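# Load a white part from tote into rotary-table mould nest

## Task

Pick one white plastic part out of the blue tote and put it, narrow end pointing down and pushed fully home, into the empty nest of whichever mould on the rotary table is closest to the arms. The tote must stay upright in its place with the remaining parts still inside it. Finish with both grippers released, so neither arm is in contact with any movable object.

## Robot and tools

Robot: two six-joint arms, left_arm and right_arm, each ending in a parallel gripper. Calibrated base positions in the scene frame: left_arm (+0.028, +0.316, +0.033) m, right_arm (-0.025, -0.372, +0.036) m, both turned very slightly about z. Joint ranges in rad: waist -2.618 to 3.054, shoulder 0 to 3.142, elbow 0 to 3.142 (straight at 2.901), wrist pitch and yaw -1.571 to 1.571, wrist roll -2.094 to 2.094. A two-camera stand is fixed behind the arms. Loose objects may occasionally get a small push from outside.

Frame: everything uses the scene frame. Its origin sits at table-top height halfway between the nominal bases; +x points out across the table, +z up, +y toward left_arm. Arm names do not match image left/right. Each gripper's fingers point along its own +z and separate along its own y. end_effector_position is the point between the pads, just under 1 cm behind the tips. Reported poses can be a few cm off, worse at long reach; sag and friction can leave the hand low, short or tilted, so check after every motion.

execute_actions(actions, cameras): actions is a list of actions; each action is a list of up to 15 rows, each row one 1/30 s step; if fewer rows are given, the last one repeats to fill 15. Every row holds 14 numbers in [-1, 1]: left_arm dx, dy, dz, rx, ry, rz, opening, then right_arm in the same order, always all 14. dx to rz are offsets, not poses: measured from that arm's Hand target as it was when the action began, along scene axes, and every row refers back to that same start. 1.0 equals 0.6 m of translation or 180 degrees; rx, ry, rz form one rotation vector applied about the Hand target's position. Repeating an offset in a new action moves further. All six pose numbers at 0 re-requests the current Hand target. opening is absolute: +1 fully open (about 87 mm between pads), +0.5 about 69 mm, 0 about 43, -0.5 about 18, -1 shut. A 0 in the opening slot is a real command, so resend the present value to leave a gripper alone. Images arrive only with an empty actions list or when cameras names them.

move(target, speed, blend, opening_speed, blocking, cameras): target is one 14-number row (same layout and scale as above) or a list of up to 15 such rows; every row is an offset from the Hand targets at the move's start, not from the previous row. speed is path top speed in m/s, 0.002 to 2.9, default 0.25 (turning up to twice that in rad/s), one value or one per target. blend, in metres, rounds corners of a list; 0 means stop at each. opening_speed sets how fast openings change, per second on the -1 to +1 scale, at least 0.2. blocking=false returns after about 0.5 s while the motion continues. Whole move is capped at 10 s. Paths are straight and ignore obstacles and the other arm; the hand trails and may overshoot, more at speed and near full extension. Don't route a path close to an arm's own base; go around it. The result adds a move: line with the outcome (done, off_target, moving, held, fault) and any limits (paced means clipped, held means steps withheld). done means at rest within 10 mm and 2 degrees; neither done nor off_target says anything about contact.

wait(seconds 0 to 10, cameras): lets time pass holding the last commands. stop(cameras): brakes a running move; fast moves need room to stop. zoom_image(camera, region): enlarges part of that camera's newest image; region [x0, y0, x1, y1] in pixels from the top-left, no more than 504 wide or high. finished_scene(scene): ends the current scene, given its number; irreversible, so only call once the part is seated and both hands are clear.

Cameras: cam_head_left, cam_head_right, cam_high, cam_low, cam_left_wrist, cam_right_wrist, each 896x504. Calibration (K, distortion, T_world_to_cam) is supplied; fixed cameras may be off by a couple of degrees and millimetres, wrist images may lag while the arm moves.

Results: each arm's end_effector_position (m) and end_effector_quat_wxyz, Hand target (last commanded pose after clipping, the base for the next offsets), Tool commands, grip_measured (on the opening scale), Joint positions (gripper as 0 closed to 1 open), Joint velocities (may say within noise or be omitted), Joint torques (include own weight, have offsets; numbers 1 to 3 wrap at ±28 N m), motor temperatures, and MOTOR HOT above 75 °C.

Control habits: commanded orientation is clipped to within 40 degrees of the measured one each step. Hands often stop short of the Hand target; waiting won't fix it, a new command (even zeros) re-asks, and a remaining gap can be sent as an offset. A blocked arm keeps pressing; to release, command a target back on the near side of the gripper. To grip, command about 0.04 below grip_measured at first contact (less difference gives a lighter hold); pads push up to roughly 20 N, and fast closing squeezes harder.

Avoid: dropping the part or opening on it while it moves, fast impacts with the tote, mould, table or fixed items, knocking the tote over or anything off the table, arm-to-arm contact (including one gripper closing on the other's fingers), and letting a wrist-camera cable rub anything, which counts as hand contact. Long holding, stretching or pushing into unreachable poses heats motors: 90 °C folds and disables that arm, 100 °C makes it collapse.

Each tool is called after ">>>" as a command line: name --argument value for each argument, lists and objects as JSON in quotes; but a table of rows of numbers goes row by row, as --pt "numbers of a row", without its own name.

## Session

>>> execute_actions --actions '[]'

Scene clock: 0.00 s.
left_arm: end_effector_position=(+0.4068, +0.2545, +0.1821) grip_measured=+1.000 end_effector_quat_wxyz=(+0.468, -0.072, +0.881, -0.016) | right_arm: end_effector_position=(+0.2236, -0.2900, +0.0598) grip_measured=+0.985 end_effector_quat_wxyz=(+0.543, +0.087, +0.835, +0.014)
Joint positions: left_arm=[-0.226 1.326 0.907 -0.196 -0.235 -0.279 1] | right_arm=[0.717 1.043 0.067 0.417 0.689 0.509 0.993]
Joint velocities: within noise
Joint torques (N m): no reading
Motor temperatures (°C): left_arm=[30 35 38 29 27 29 29] | right_arm=[31 41 36 30 27 28 31]
Heat: left arm: 38 °C; right arm: 41 °C.
Hand target: left_arm +0.4084, +0.2542, +0.1875; +0.474, -0.073, +0.877, -0.018 | right_arm +0.2269, -0.2875, +0.0649; +0.549, +0.090, +0.831, +0.019
Tool commands: left_gripper/opening=+1.0 right_gripper/opening=+1.0

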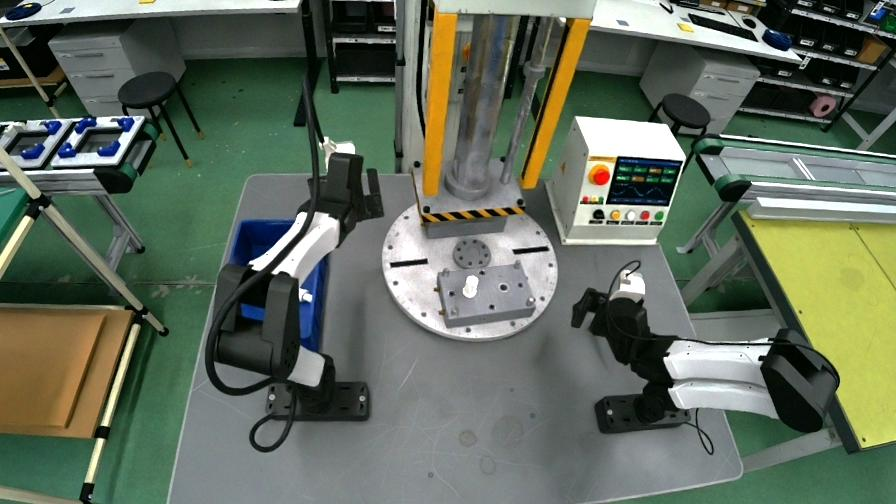

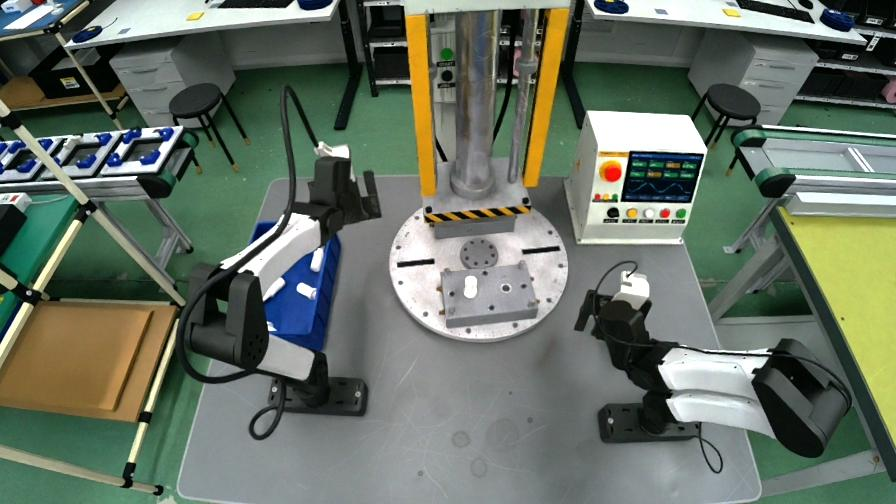

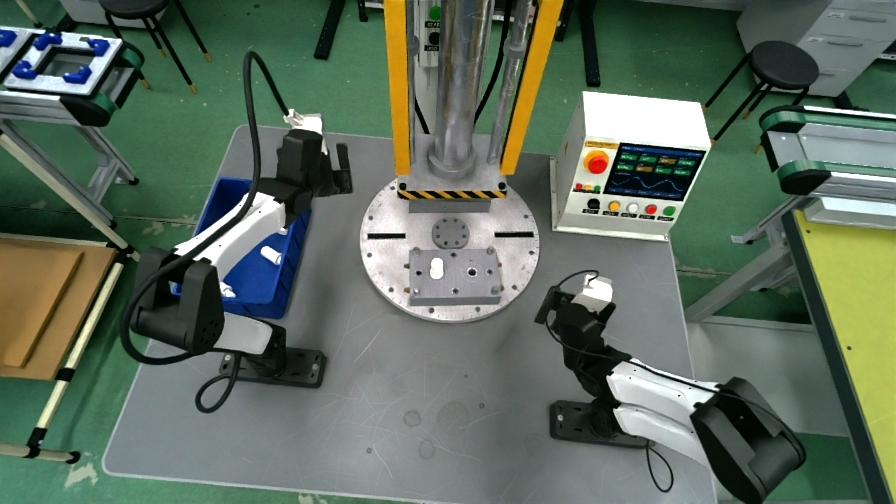

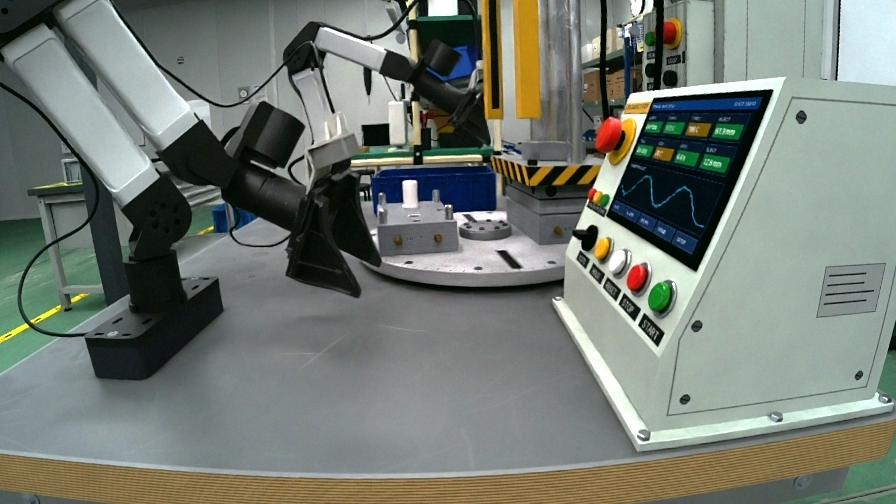

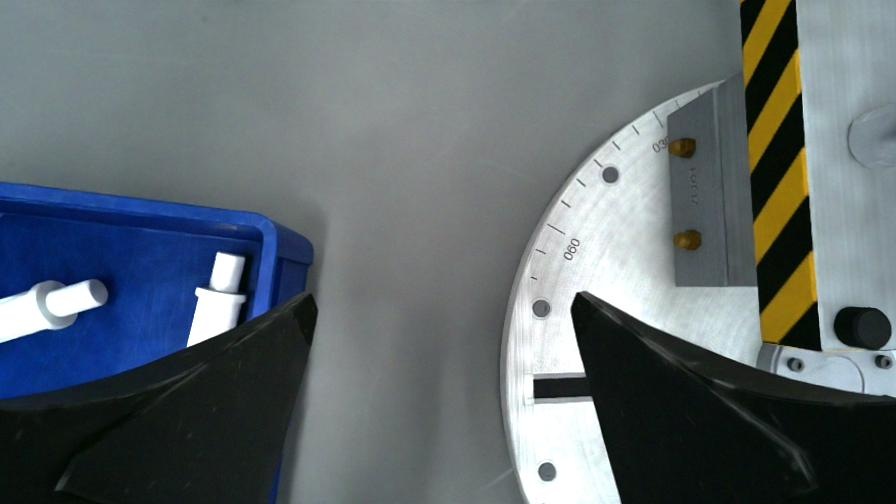

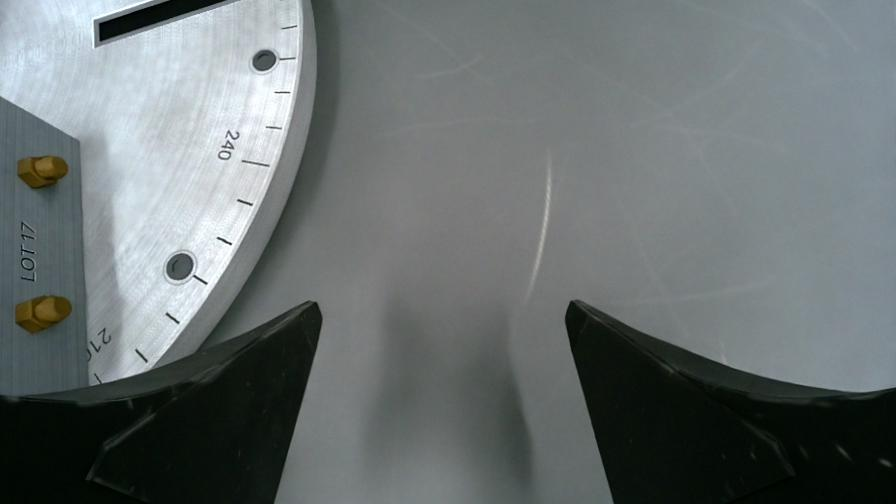

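>>> zoom_image --camera "cam_head_right" --region '[380, 200, 580, 350]'

>>> zoom_image --camera "cam_high" --region '[150, 160, 340, 340]'

>>> zoom_image --camera "cam_low" --region '[340, 140, 580, 300]'

>>> zoom_image --camera "cam_high" --region '[380, 220, 520, 330]'

Scaled by 2.520 from the camera's 896x504 image, which has a finer 1280x720 frame.

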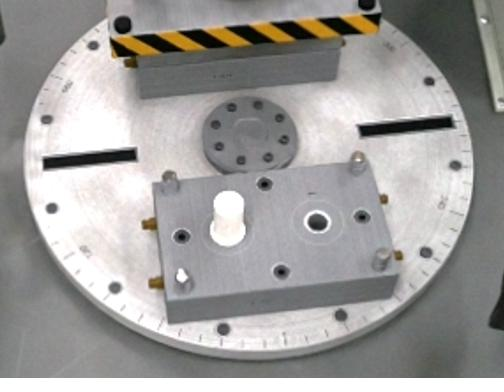

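Scaled by 2.653 from the camera's 896x504 image, which has a finer 1280x720 frame.

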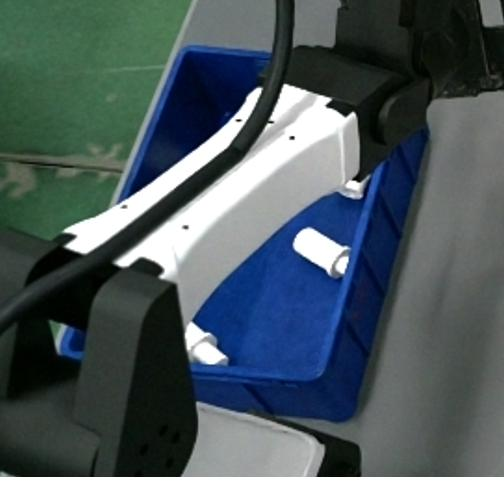

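Scaled by 2.100 from the camera's 896x504 image, which has a finer 1280x720 frame.

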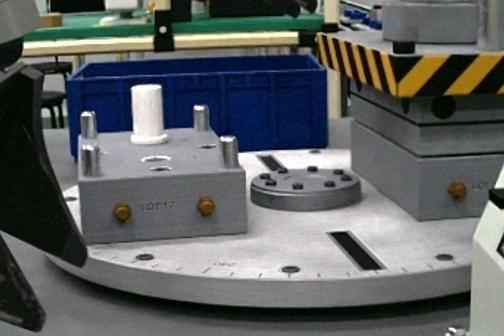

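Scaled by 3.600 from the camera's 896x504 image, which has a finer 1280x720 frame.

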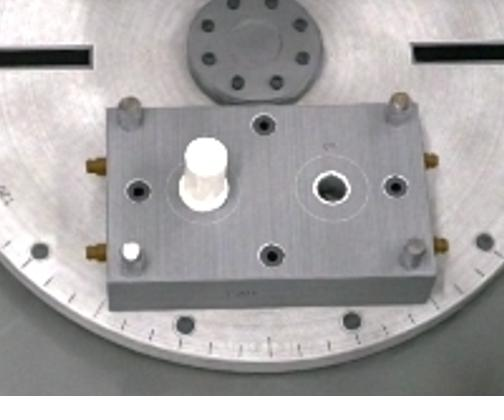

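>>> move --target '[-0.214, 0.243, 0.2375, 0, 0, 0, 1, 0, 0, 0, 0, 0, 0, 1]' --cameras '["all"]'

Scene clock: 96.73 s.
left_arm: end_effector_position=(+0.2797, +0.3994, +0.3233) grip_measured=+1.000 end_effector_quat_wxyz=(+0.469, -0.079, +0.879, -0.018) | right_arm: end_effector_position=(+0.2236, -0.2900, +0.0598) grip_measured=+0.985 end_effector_quat_wxyz=(+0.543, +0.087, +0.835, +0.014)
Joint positions: left_arm=[0.579 1.01 1.317 -0.966 0.422 0.179 1] | right_arm=[0.717 1.043 0.067 0.417 0.689 0.509 0.993]
Joint torques (N m): left_arm=[1.31 -1.01 9.84 1.51 0.41 0.14] | right_arm=[-0.34 -1.31 6.32 1.9 0.26 0.01]
Motor temperatures (°C): left_arm=[30 37 43 34 27 29 28] | right_arm=[31 40 42 35 27 28 31]
Heat: left arm: 43 °C; right arm: 42 °C.
Hand target: left_arm +0.2800, +0.4000, +0.3300; +0.474, -0.072, +0.877, -0.018 | right_arm +0.2269, -0.2875, +0.0649; +0.549, +0.090, +0.831, +0.019
Off the commanded pose: left_arm 0.007 m, 1 deg | right_arm 0.007 m, 1 deg.
move: done
camera_calibration:
cam_left_wrist: T_world_to_cam=[[0.117956, -0.986258, 0.11568, 0.320129], [-0.987241, -0.129019, -0.0933203, 0.379569], [0.106963, -0.103197, -0.988893, 0.46958], [0, 0, 0, 1]] pos_world=[0.286737, 0.413161, 0.462753]

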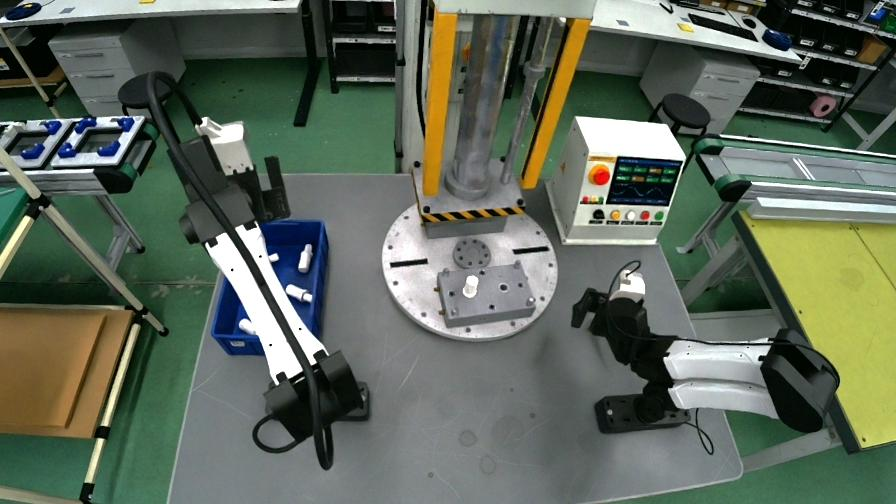

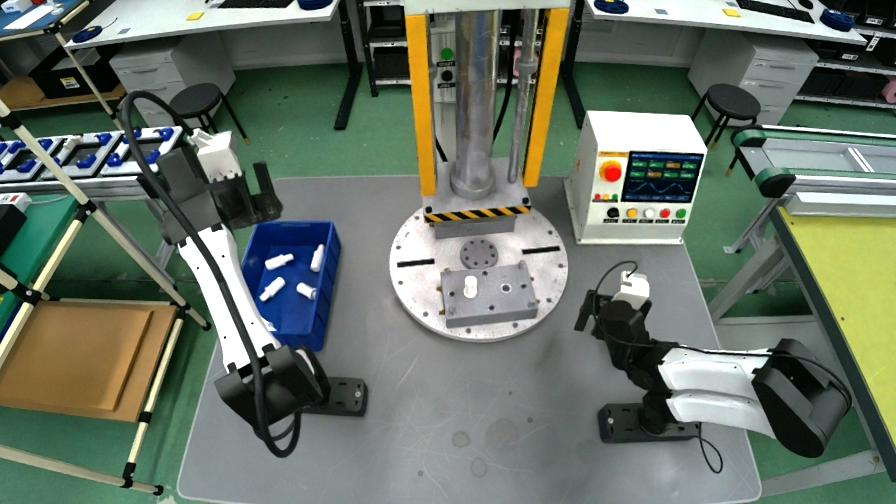

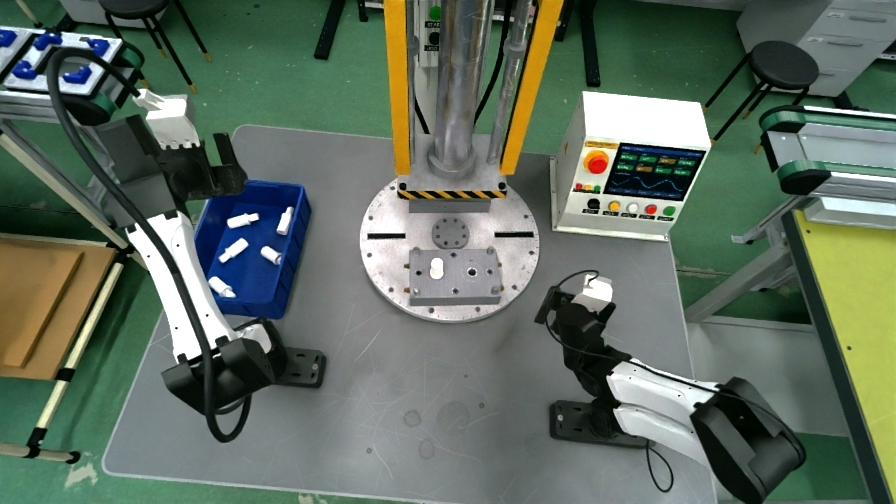

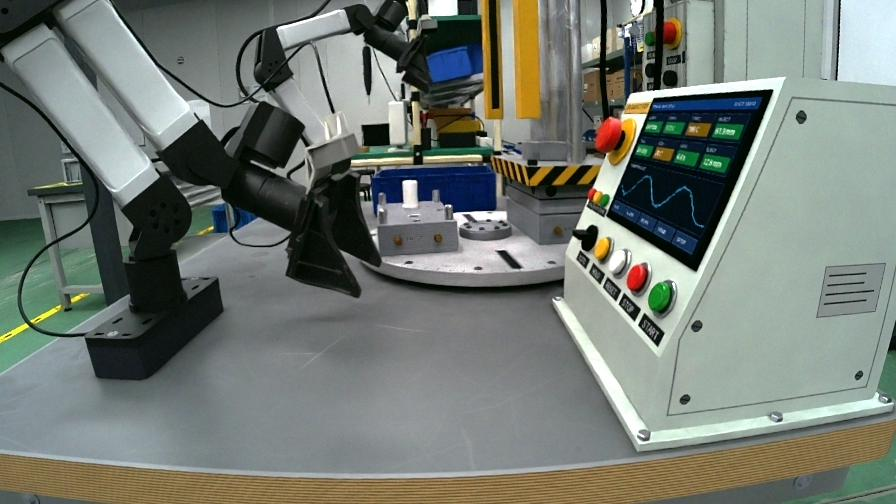

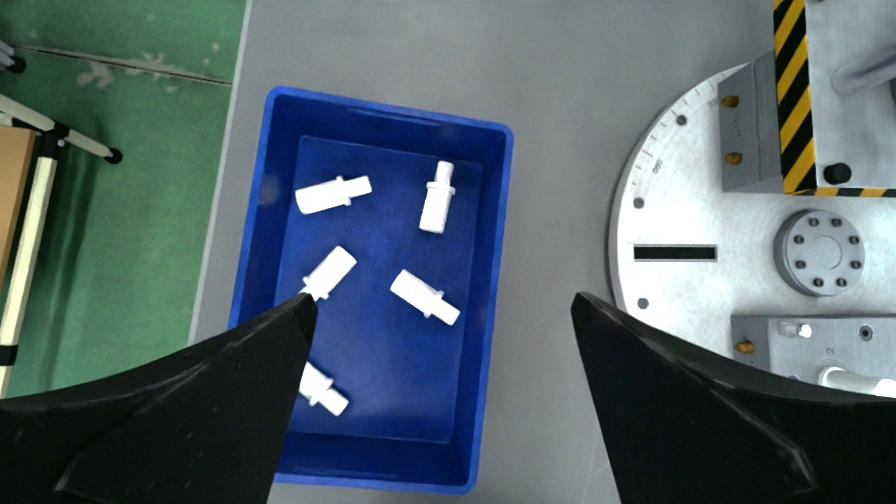

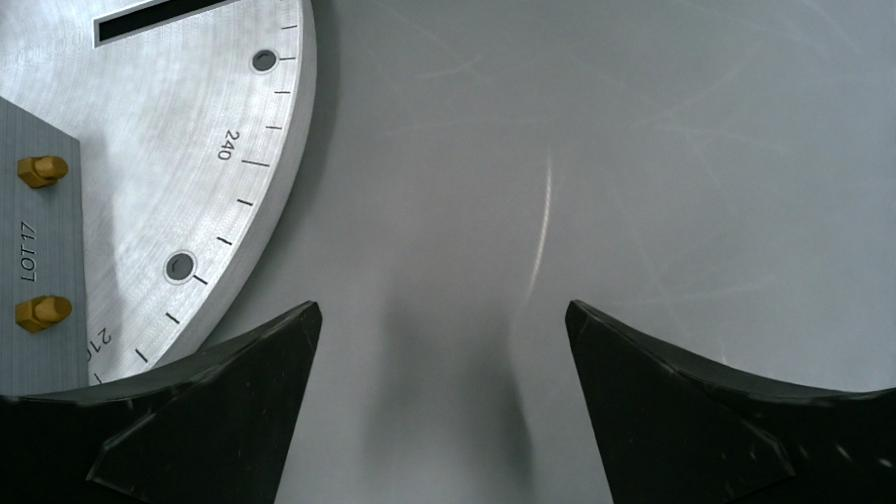

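>>> zoom_image --camera "cam_low" --region '[230, 100, 400, 310]'

>>> zoom_image --camera "cam_left_wrist" --region '[220, 70, 530, 500]'

>>> zoom_image --camera "cam_head_right" --region '[220, 200, 360, 360]'

>>> zoom_image --camera "cam_head_left" --region '[160, 80, 360, 360]'

Scaled by 2.400 from the camera's 896x504 image, which has a finer 1280x720 frame.

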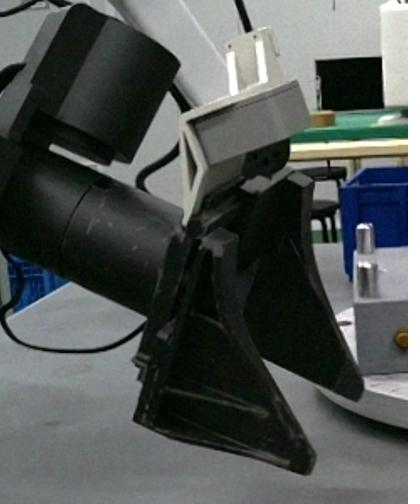

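Scaled by 1.172 from the camera's 896x504 image, which has a finer 1280x720 frame.

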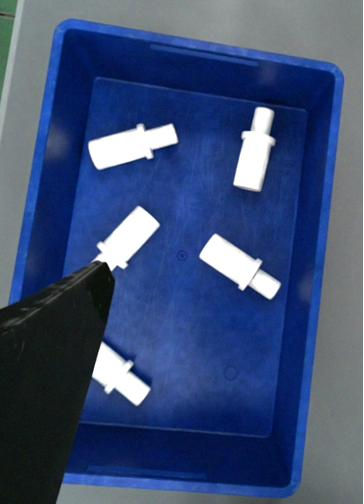

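Scaled by 3.150 from the camera's 896x504 image, which has a finer 1280x720 frame.

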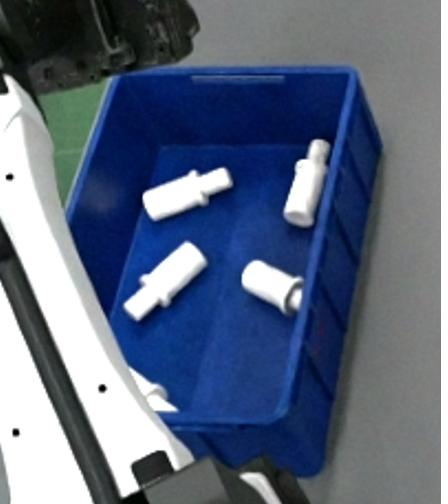

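Scaled by 1.800 from the camera's 896x504 image, which has a finer 1280x720 frame.

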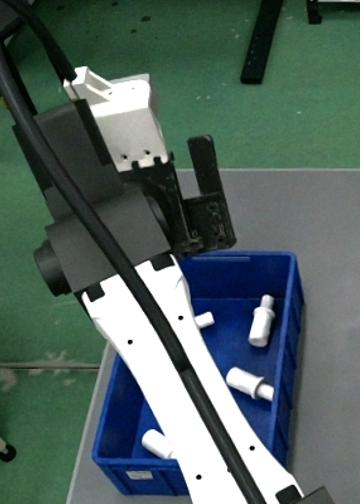

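>>> zoom_image --camera "cam_high" --region '[520, 250, 660, 390]'

>>> zoom_image --camera "cam_head_right" --region '[560, 240, 700, 380]'

>>> zoom_image --camera "cam_high" --region '[60, 50, 260, 250]'

>>> zoom_image --camera "cam_low" --region '[340, 0, 440, 100]'

Scaled by 3.600 from the camera's 896x504 image, which has a finer 1280x720 frame.

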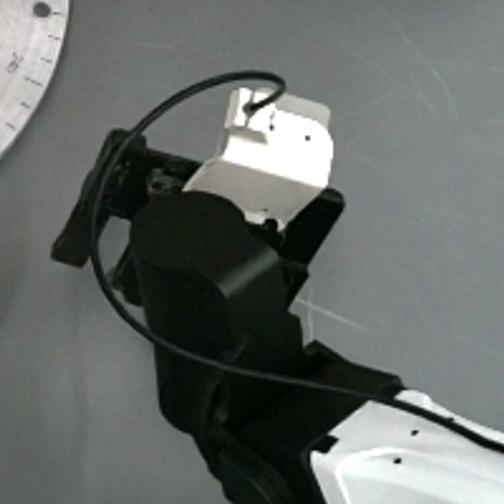

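Scaled by 3.600 from the camera's 896x504 image, which has a finer 1280x720 frame.

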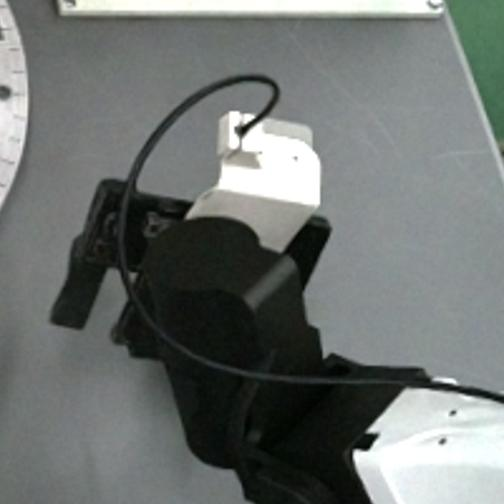

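Scaled by 2.520 from the camera's 896x504 image, which has a finer 1280x720 frame.

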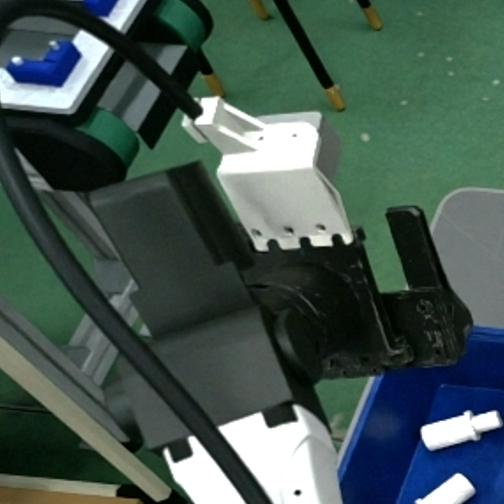

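Scaled by 5.040 from the camera's 896x504 image, which has a finer 1280x720 frame.

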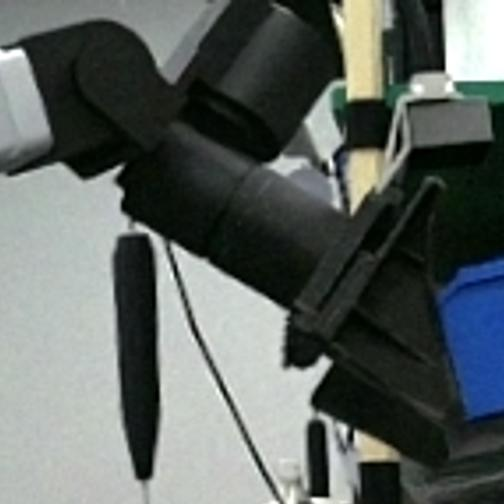

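>>> move --target '[0.0473, 0.1203, -0.2667, 0.1019, 0.2874, -0.2218, 1, 0, 0, 0, 0, 0, 0, 1]' --cameras '["cam_left_wrist", "cam_head_right", "cam_high", "cam_head_left"]'

Scene clock: 357.47 s.
left_arm: end_effector_position=(+0.3049, +0.4704, +0.1684) grip_measured=+1.000 end_effector_quat_wxyz=(+0.029, +0.283, +0.959, -0.010) | right_arm: end_effector_position=(+0.2236, -0.2900, +0.0598) grip_measured=+0.985 end_effector_quat_wxyz=(+0.543, +0.087, +0.835, +0.014)
Joint positions: left_arm=[0.439 1.797 1.624 -1.366 0.054 1 1] | right_arm=[0.717 1.043 0.067 0.417 0.689 0.509 0.993]
Joint torques (N m): left_arm=[0.21 -6.19 9.48 0.23 0.11 0.13] | right_arm=[-0.32 -1.33 6.34 1.92 0.27 0.01]
Motor temperatures (°C): left_arm=[29 32 49 35 27 29 28] | right_arm=[30 38 44 38 27 28 31]
Heat: left arm: 49 °C; right arm: 44 °C.
Hand target: left_arm +0.3084, +0.4721, +0.1701; +0.025, +0.292, +0.956, -0.007 | right_arm +0.2269, -0.2875, +0.0649; +0.549, +0.090, +0.831, +0.019
Off the commanded pose: left_arm 0.004 m, 1 deg | right_arm 0.007 m, 1 deg.
move: done
camera_calibration:
cam_left_wrist: T_world_to_cam=[[-0.537715, -0.843056, 0.0109156, 0.555301], [-0.572013, 0.374289, 0.729869, -0.102872], [-0.619406, 0.386218, -0.6835, 0.260783], [0, 0, 0, 1]] pos_world=[0.40128, 0.405935, 0.247267]
Images, in order (width x height): cam_head_left 896x504, cam_head_right 896x504, cam_high 896x504, cam_left_wrist 896x504.

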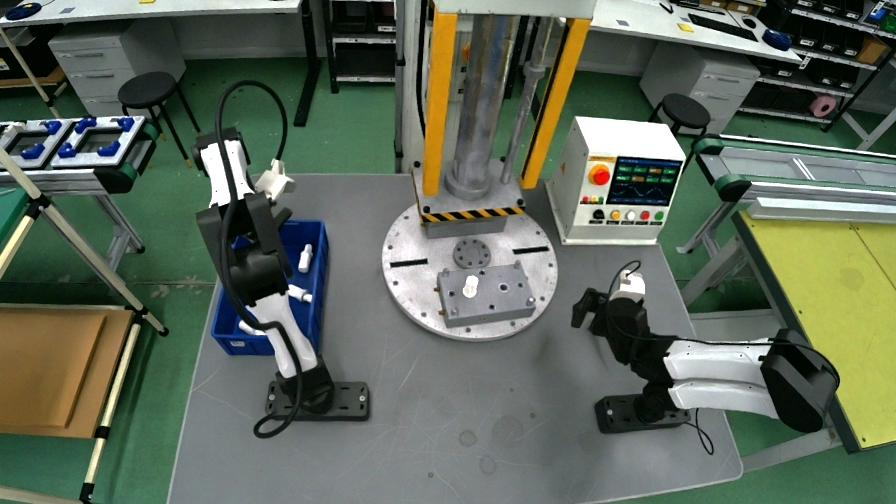

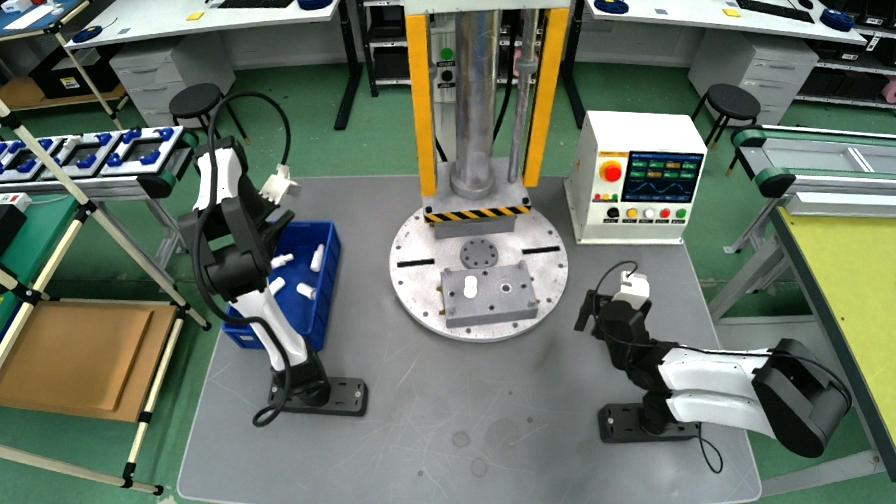

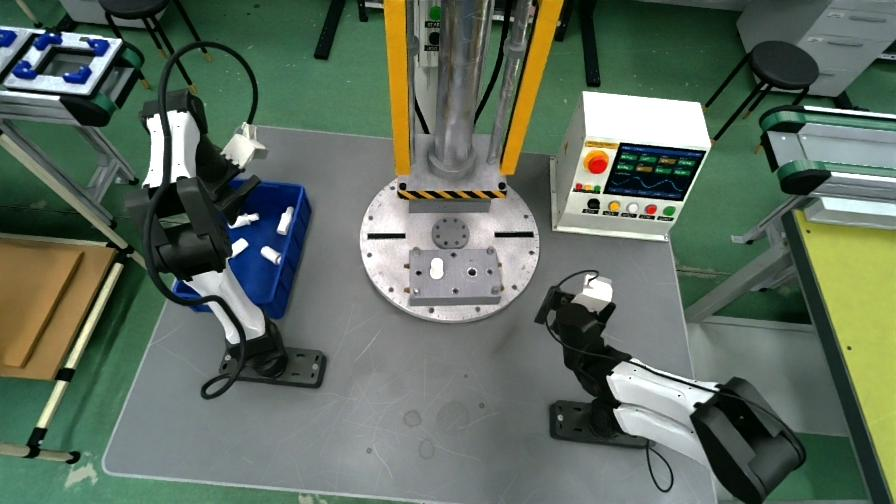

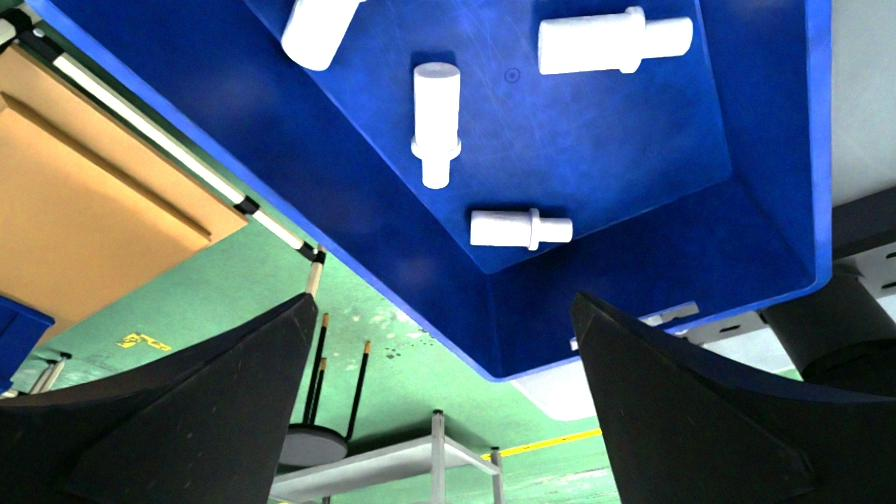

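>>> move --target '[-0.0535, -0.0063, -0.0893, 0.056, -0.0361, 0.0041, 0.05, 0, 0, 0, 0, 0, 0, 1]' --cameras '["cam_left_wrist", "cam_head_right", "cam_high", "cam_head_left"]' --speed 0.15

Scene clock: 532.10 s.
left_arm: end_effector_position=(+0.2756, +0.4689, +0.1117) grip_measured=+0.050 end_effector_quat_wxyz=(+0.044, +0.288, +0.953, +0.081) | right_arm: end_effector_position=(+0.2236, -0.2900, +0.0598) grip_measured=+0.985 end_effector_quat_wxyz=(+0.543, +0.087, +0.835, +0.014)
Joint positions: left_arm=[0.403 1.576 1.131 -0.955 -0.069 0.983 0.525] | right_arm=[0.717 1.043 0.067 0.417 0.689 0.509 0.993]
Joint torques (N m): left_arm=[0.13 -7.92 5.94 0.72 0.04 -0.08] | right_arm=[-0.35 -1.32 6.3 1.91 0.3 -0.02]
Motor temperatures (°C): left_arm=[29 38 51 30 27 29 28] | right_arm=[30 36 44 39 27 28 31]
Heat: left arm: 51 °C; right arm: 44 °C.
Hand target: left_arm +0.2764, +0.4684, +0.1164; +0.053, +0.287, +0.952, +0.093 | right_arm +0.2269, -0.2875, +0.0649; +0.549, +0.090, +0.831, +0.019
Off the commanded pose: left_arm 0.005 m, 2 deg | right_arm 0.007 m, 1 deg.
move: done
camera_calibration:
cam_left_wrist: T_world_to_cam=[[-0.537379, -0.825708, -0.171554, 0.551081], [-0.628375, 0.256358, 0.734456, -0.00737205], [-0.562466, 0.502481, -0.656616, 0.131319], [0, 0, 0, 1]] pos_world=[0.36537, 0.390937, 0.186181]
Images, in order (width x height): cam_head_left 896x504, cam_head_right 896x504, cam_high 896x504, cam_left_wrist 896x504.

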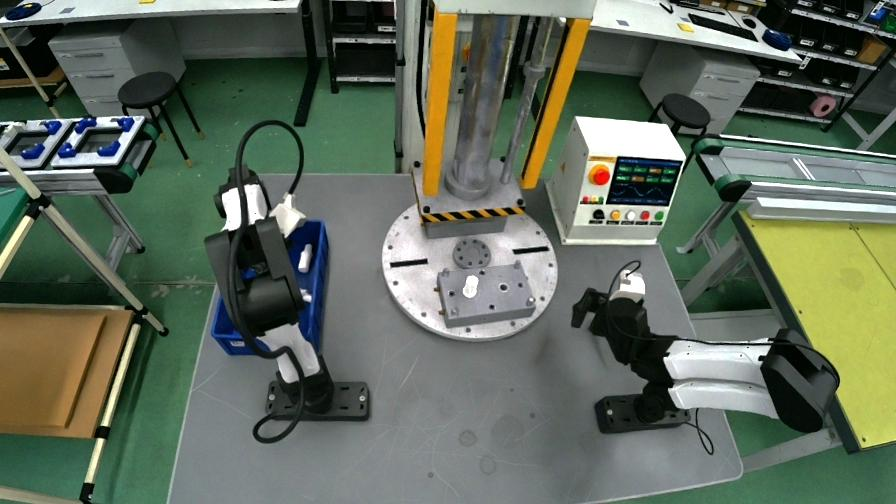

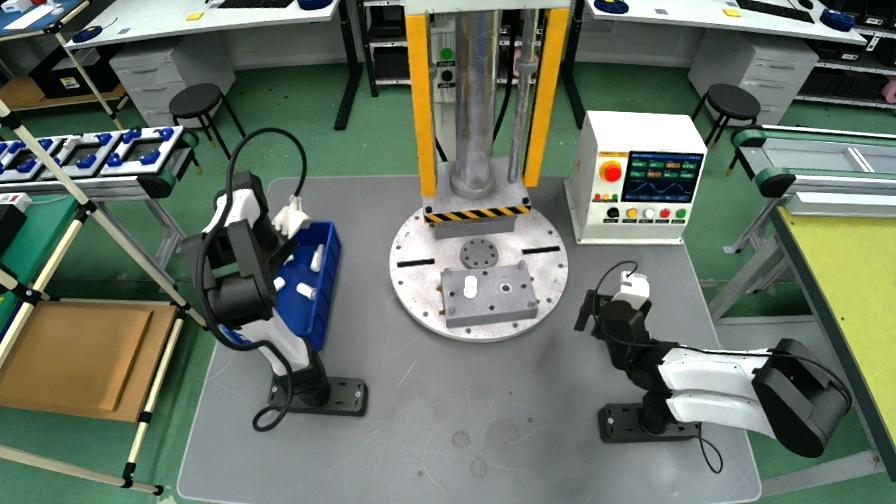

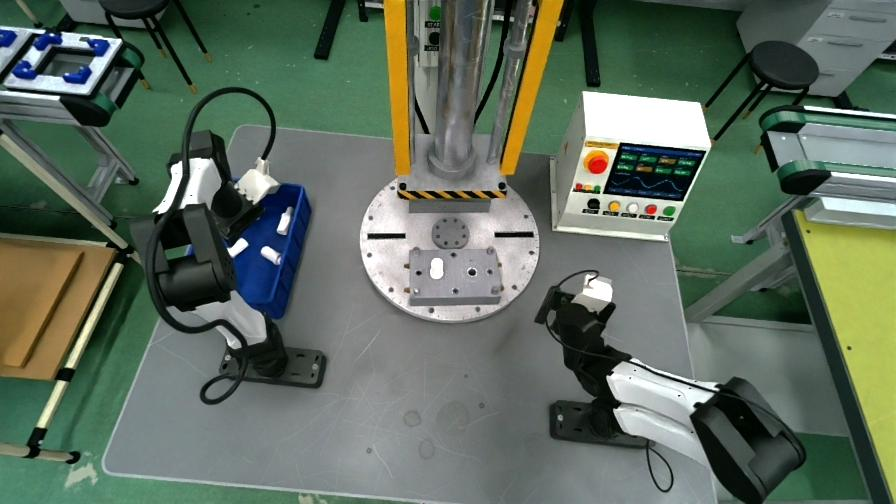

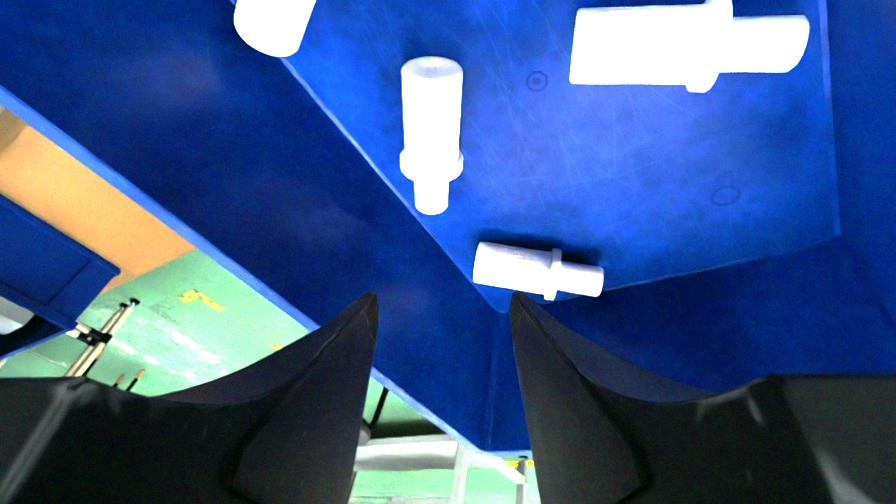

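>>> move --target '[0.0187, 0.0118, -0.0892, 0, 0, 0, 0.05, 0, 0, 0, 0, 0, 0, 1]' --cameras '["cam_left_wrist", "cam_head_right", "cam_high", "cam_head_left"]' --speed 0.1

Scene clock: 577.80 s.
left_arm: end_effector_position=(+0.2883, +0.4742, +0.0686) grip_measured=+0.050 end_effector_quat_wxyz=(+0.058, +0.287, +0.952, +0.093) | right_arm: end_effector_position=(+0.2236, -0.2900, +0.0598) grip_measured=+0.985 end_effector_quat_wxyz=(+0.543, +0.087, +0.835, +0.014)
Joint positions: left_arm=[0.403 1.643 1.018 -0.737 -0.07 0.983 0.525] | right_arm=[0.717 1.043 0.067 0.417 0.689 0.509 0.993]
Joint torques (N m): left_arm=[0.76 -5 6.19 0.83 0.05 0.01] | right_arm=[-0.29 -1.35 6.37 1.92 0.3 0]
Heat: left arm: 47 °C; right arm: 44 °C.
Hand target: left_arm +0.2875, +0.4754, +0.0628; +0.053, +0.287, +0.952, +0.093 | right_arm +0.2269, -0.2875, +0.0649; +0.549, +0.090, +0.831, +0.019
Off the commanded pose: left_arm 0.006 m, 1 deg | right_arm 0.007 m, 1 deg.
move: done
camera_calibration:
cam_left_wrist: T_world_to_cam=[[-0.530813, -0.822999, -0.202263, 0.553768], [-0.653659, 0.245675, 0.715803, 0.0445965], [-0.539414, 0.512168, -0.668368, 0.0970183], [0, 0, 0, 1]] pos_world=[0.375431, 0.395105, 0.144928]
Images, in order (width x height): cam_head_left 896x504, cam_head_right 896x504, cam_high 896x504, cam_left_wrist 896x504.

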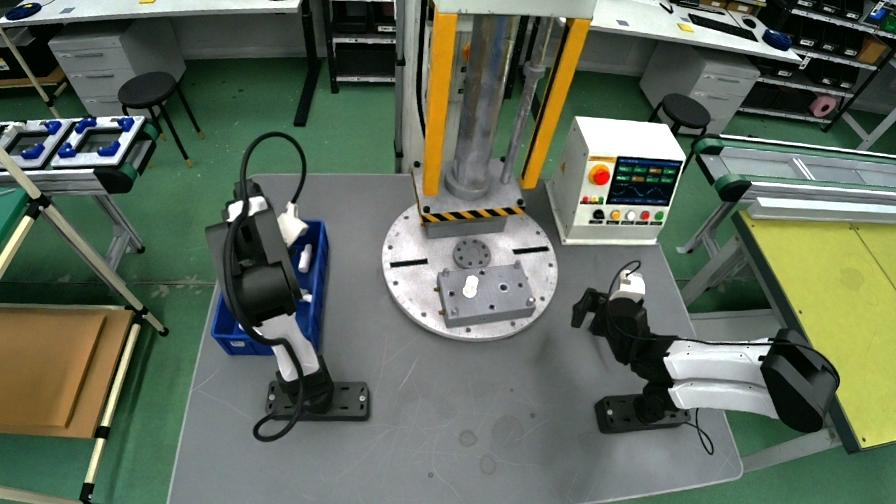

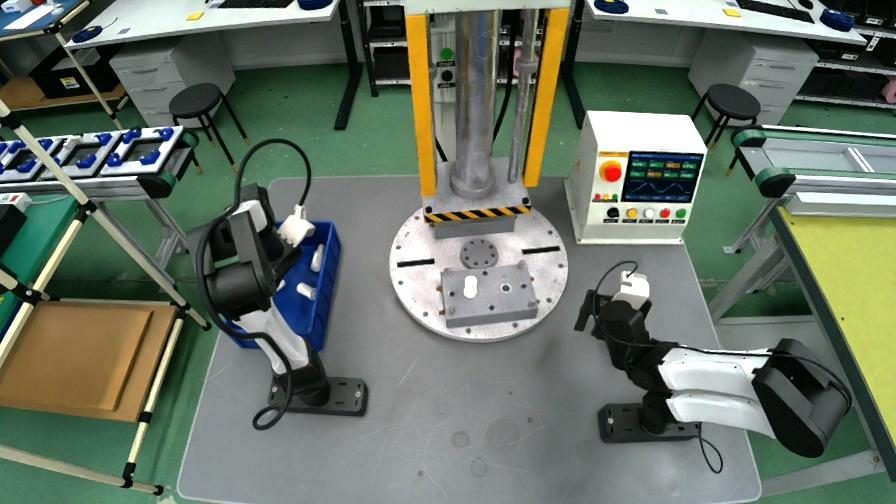

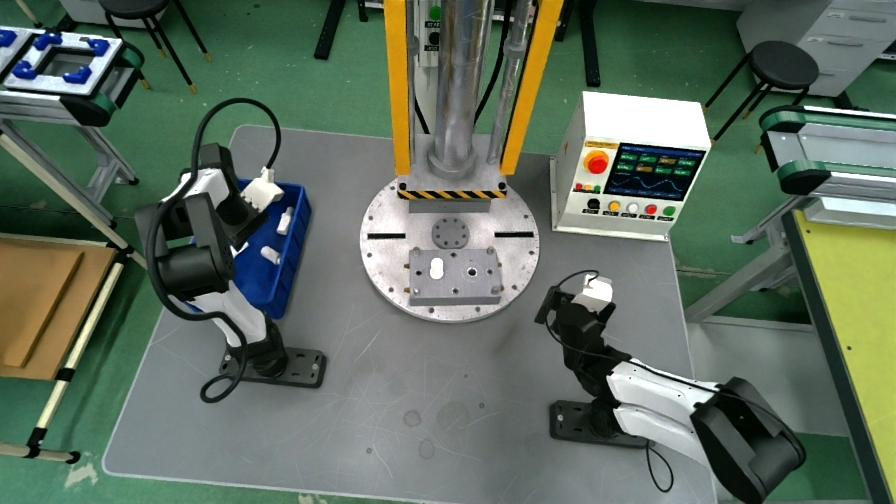

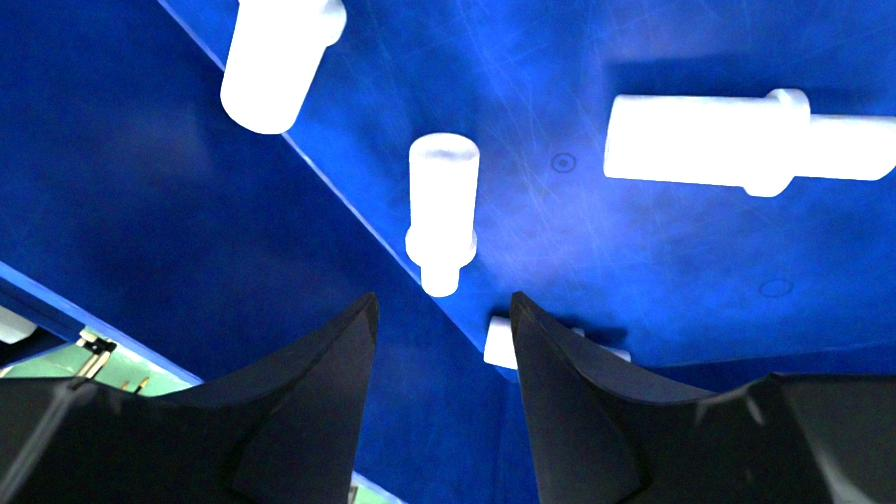

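>>> move --target '[0.0088, 0.011, -0.0735, 0, 0, 0, 0.05, 0, 0, 0, 0, 0, 0, 1]' --cameras '["cam_left_wrist", "cam_head_right", "cam_high", "cam_head_left"]' --speed 0.06

Scene clock: 603.90 s.
left_arm: end_effector_position=(+0.2956, +0.4795, +0.0255) grip_measured=+0.050 end_effector_quat_wxyz=(+0.059, +0.285, +0.952, +0.094) | right_arm: end_effector_position=(+0.2236, -0.2900, +0.0598) grip_measured=+0.985 end_effector_quat_wxyz=(+0.543, +0.087, +0.835, +0.014)
Joint positions: left_arm=[0.409 1.751 0.95 -0.557 -0.07 0.986 0.525] | right_arm=[0.717 1.043 0.067 0.417 0.689 0.509 0.993]
Joint torques (N m): left_arm=[1.32 -5.33 5.6 0.86 0.08 0.1] | right_arm=[-0.24 -1.48 6.2 1.89 0.29 -0.01]
Heat: left arm: 47 °C; right arm: 44 °C.
Hand target: left_arm +0.2930, +0.4821, +0.0189; +0.054, +0.287, +0.952, +0.093 | right_arm +0.2269, -0.2875, +0.0649; +0.549, +0.090, +0.831, +0.019
Off the commanded pose: left_arm 0.008 m, 1 deg | right_arm 0.007 m, 1 deg.
move: done
camera_calibration:
cam_left_wrist: T_world_to_cam=[[-0.527089, -0.82467, -0.205173, 0.553066], [-0.656539, 0.241875, 0.71446, 0.0816278], [-0.539567, 0.511288, -0.668918, 0.0699214], [0, 0, 0, 1]] pos_world=[0.382835, 0.400604, 0.101926]
Images, in order (width x height): cam_head_left 896x504, cam_head_right 896x504, cam_high 896x504, cam_left_wrist 896x504.

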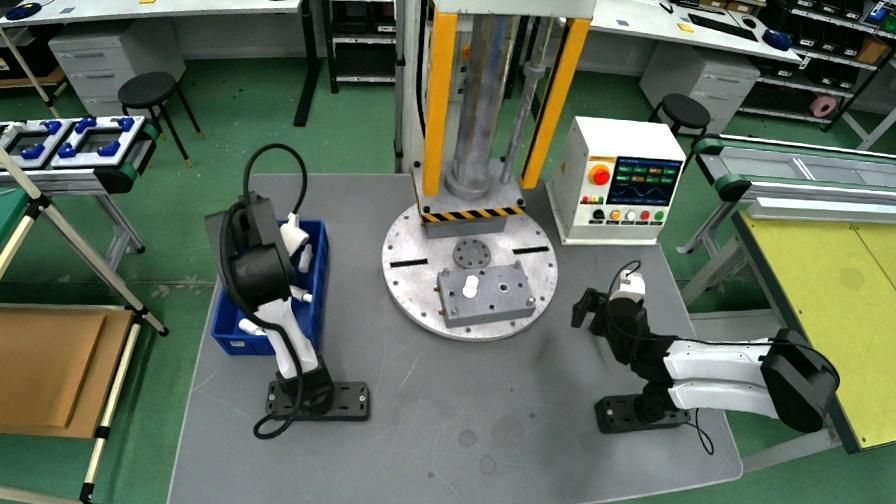

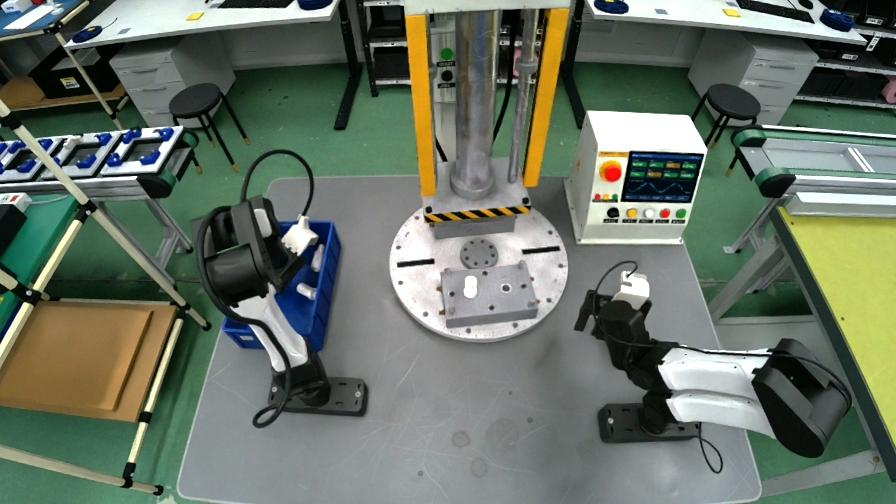

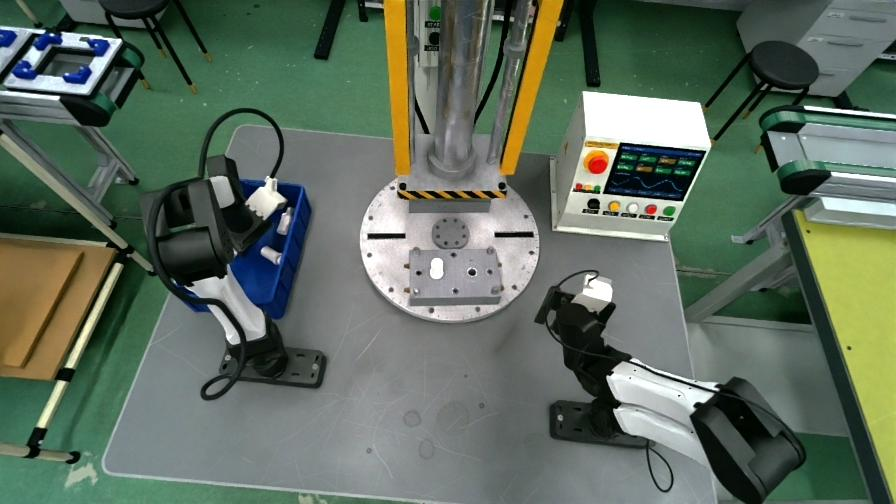

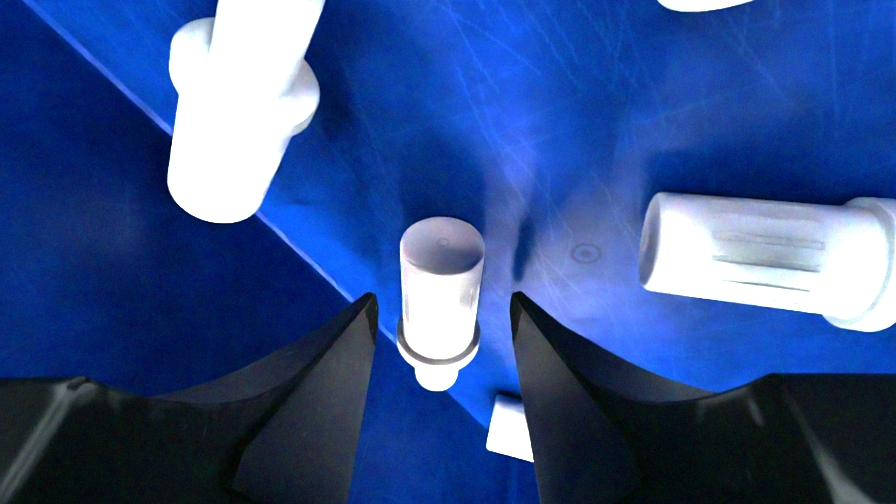

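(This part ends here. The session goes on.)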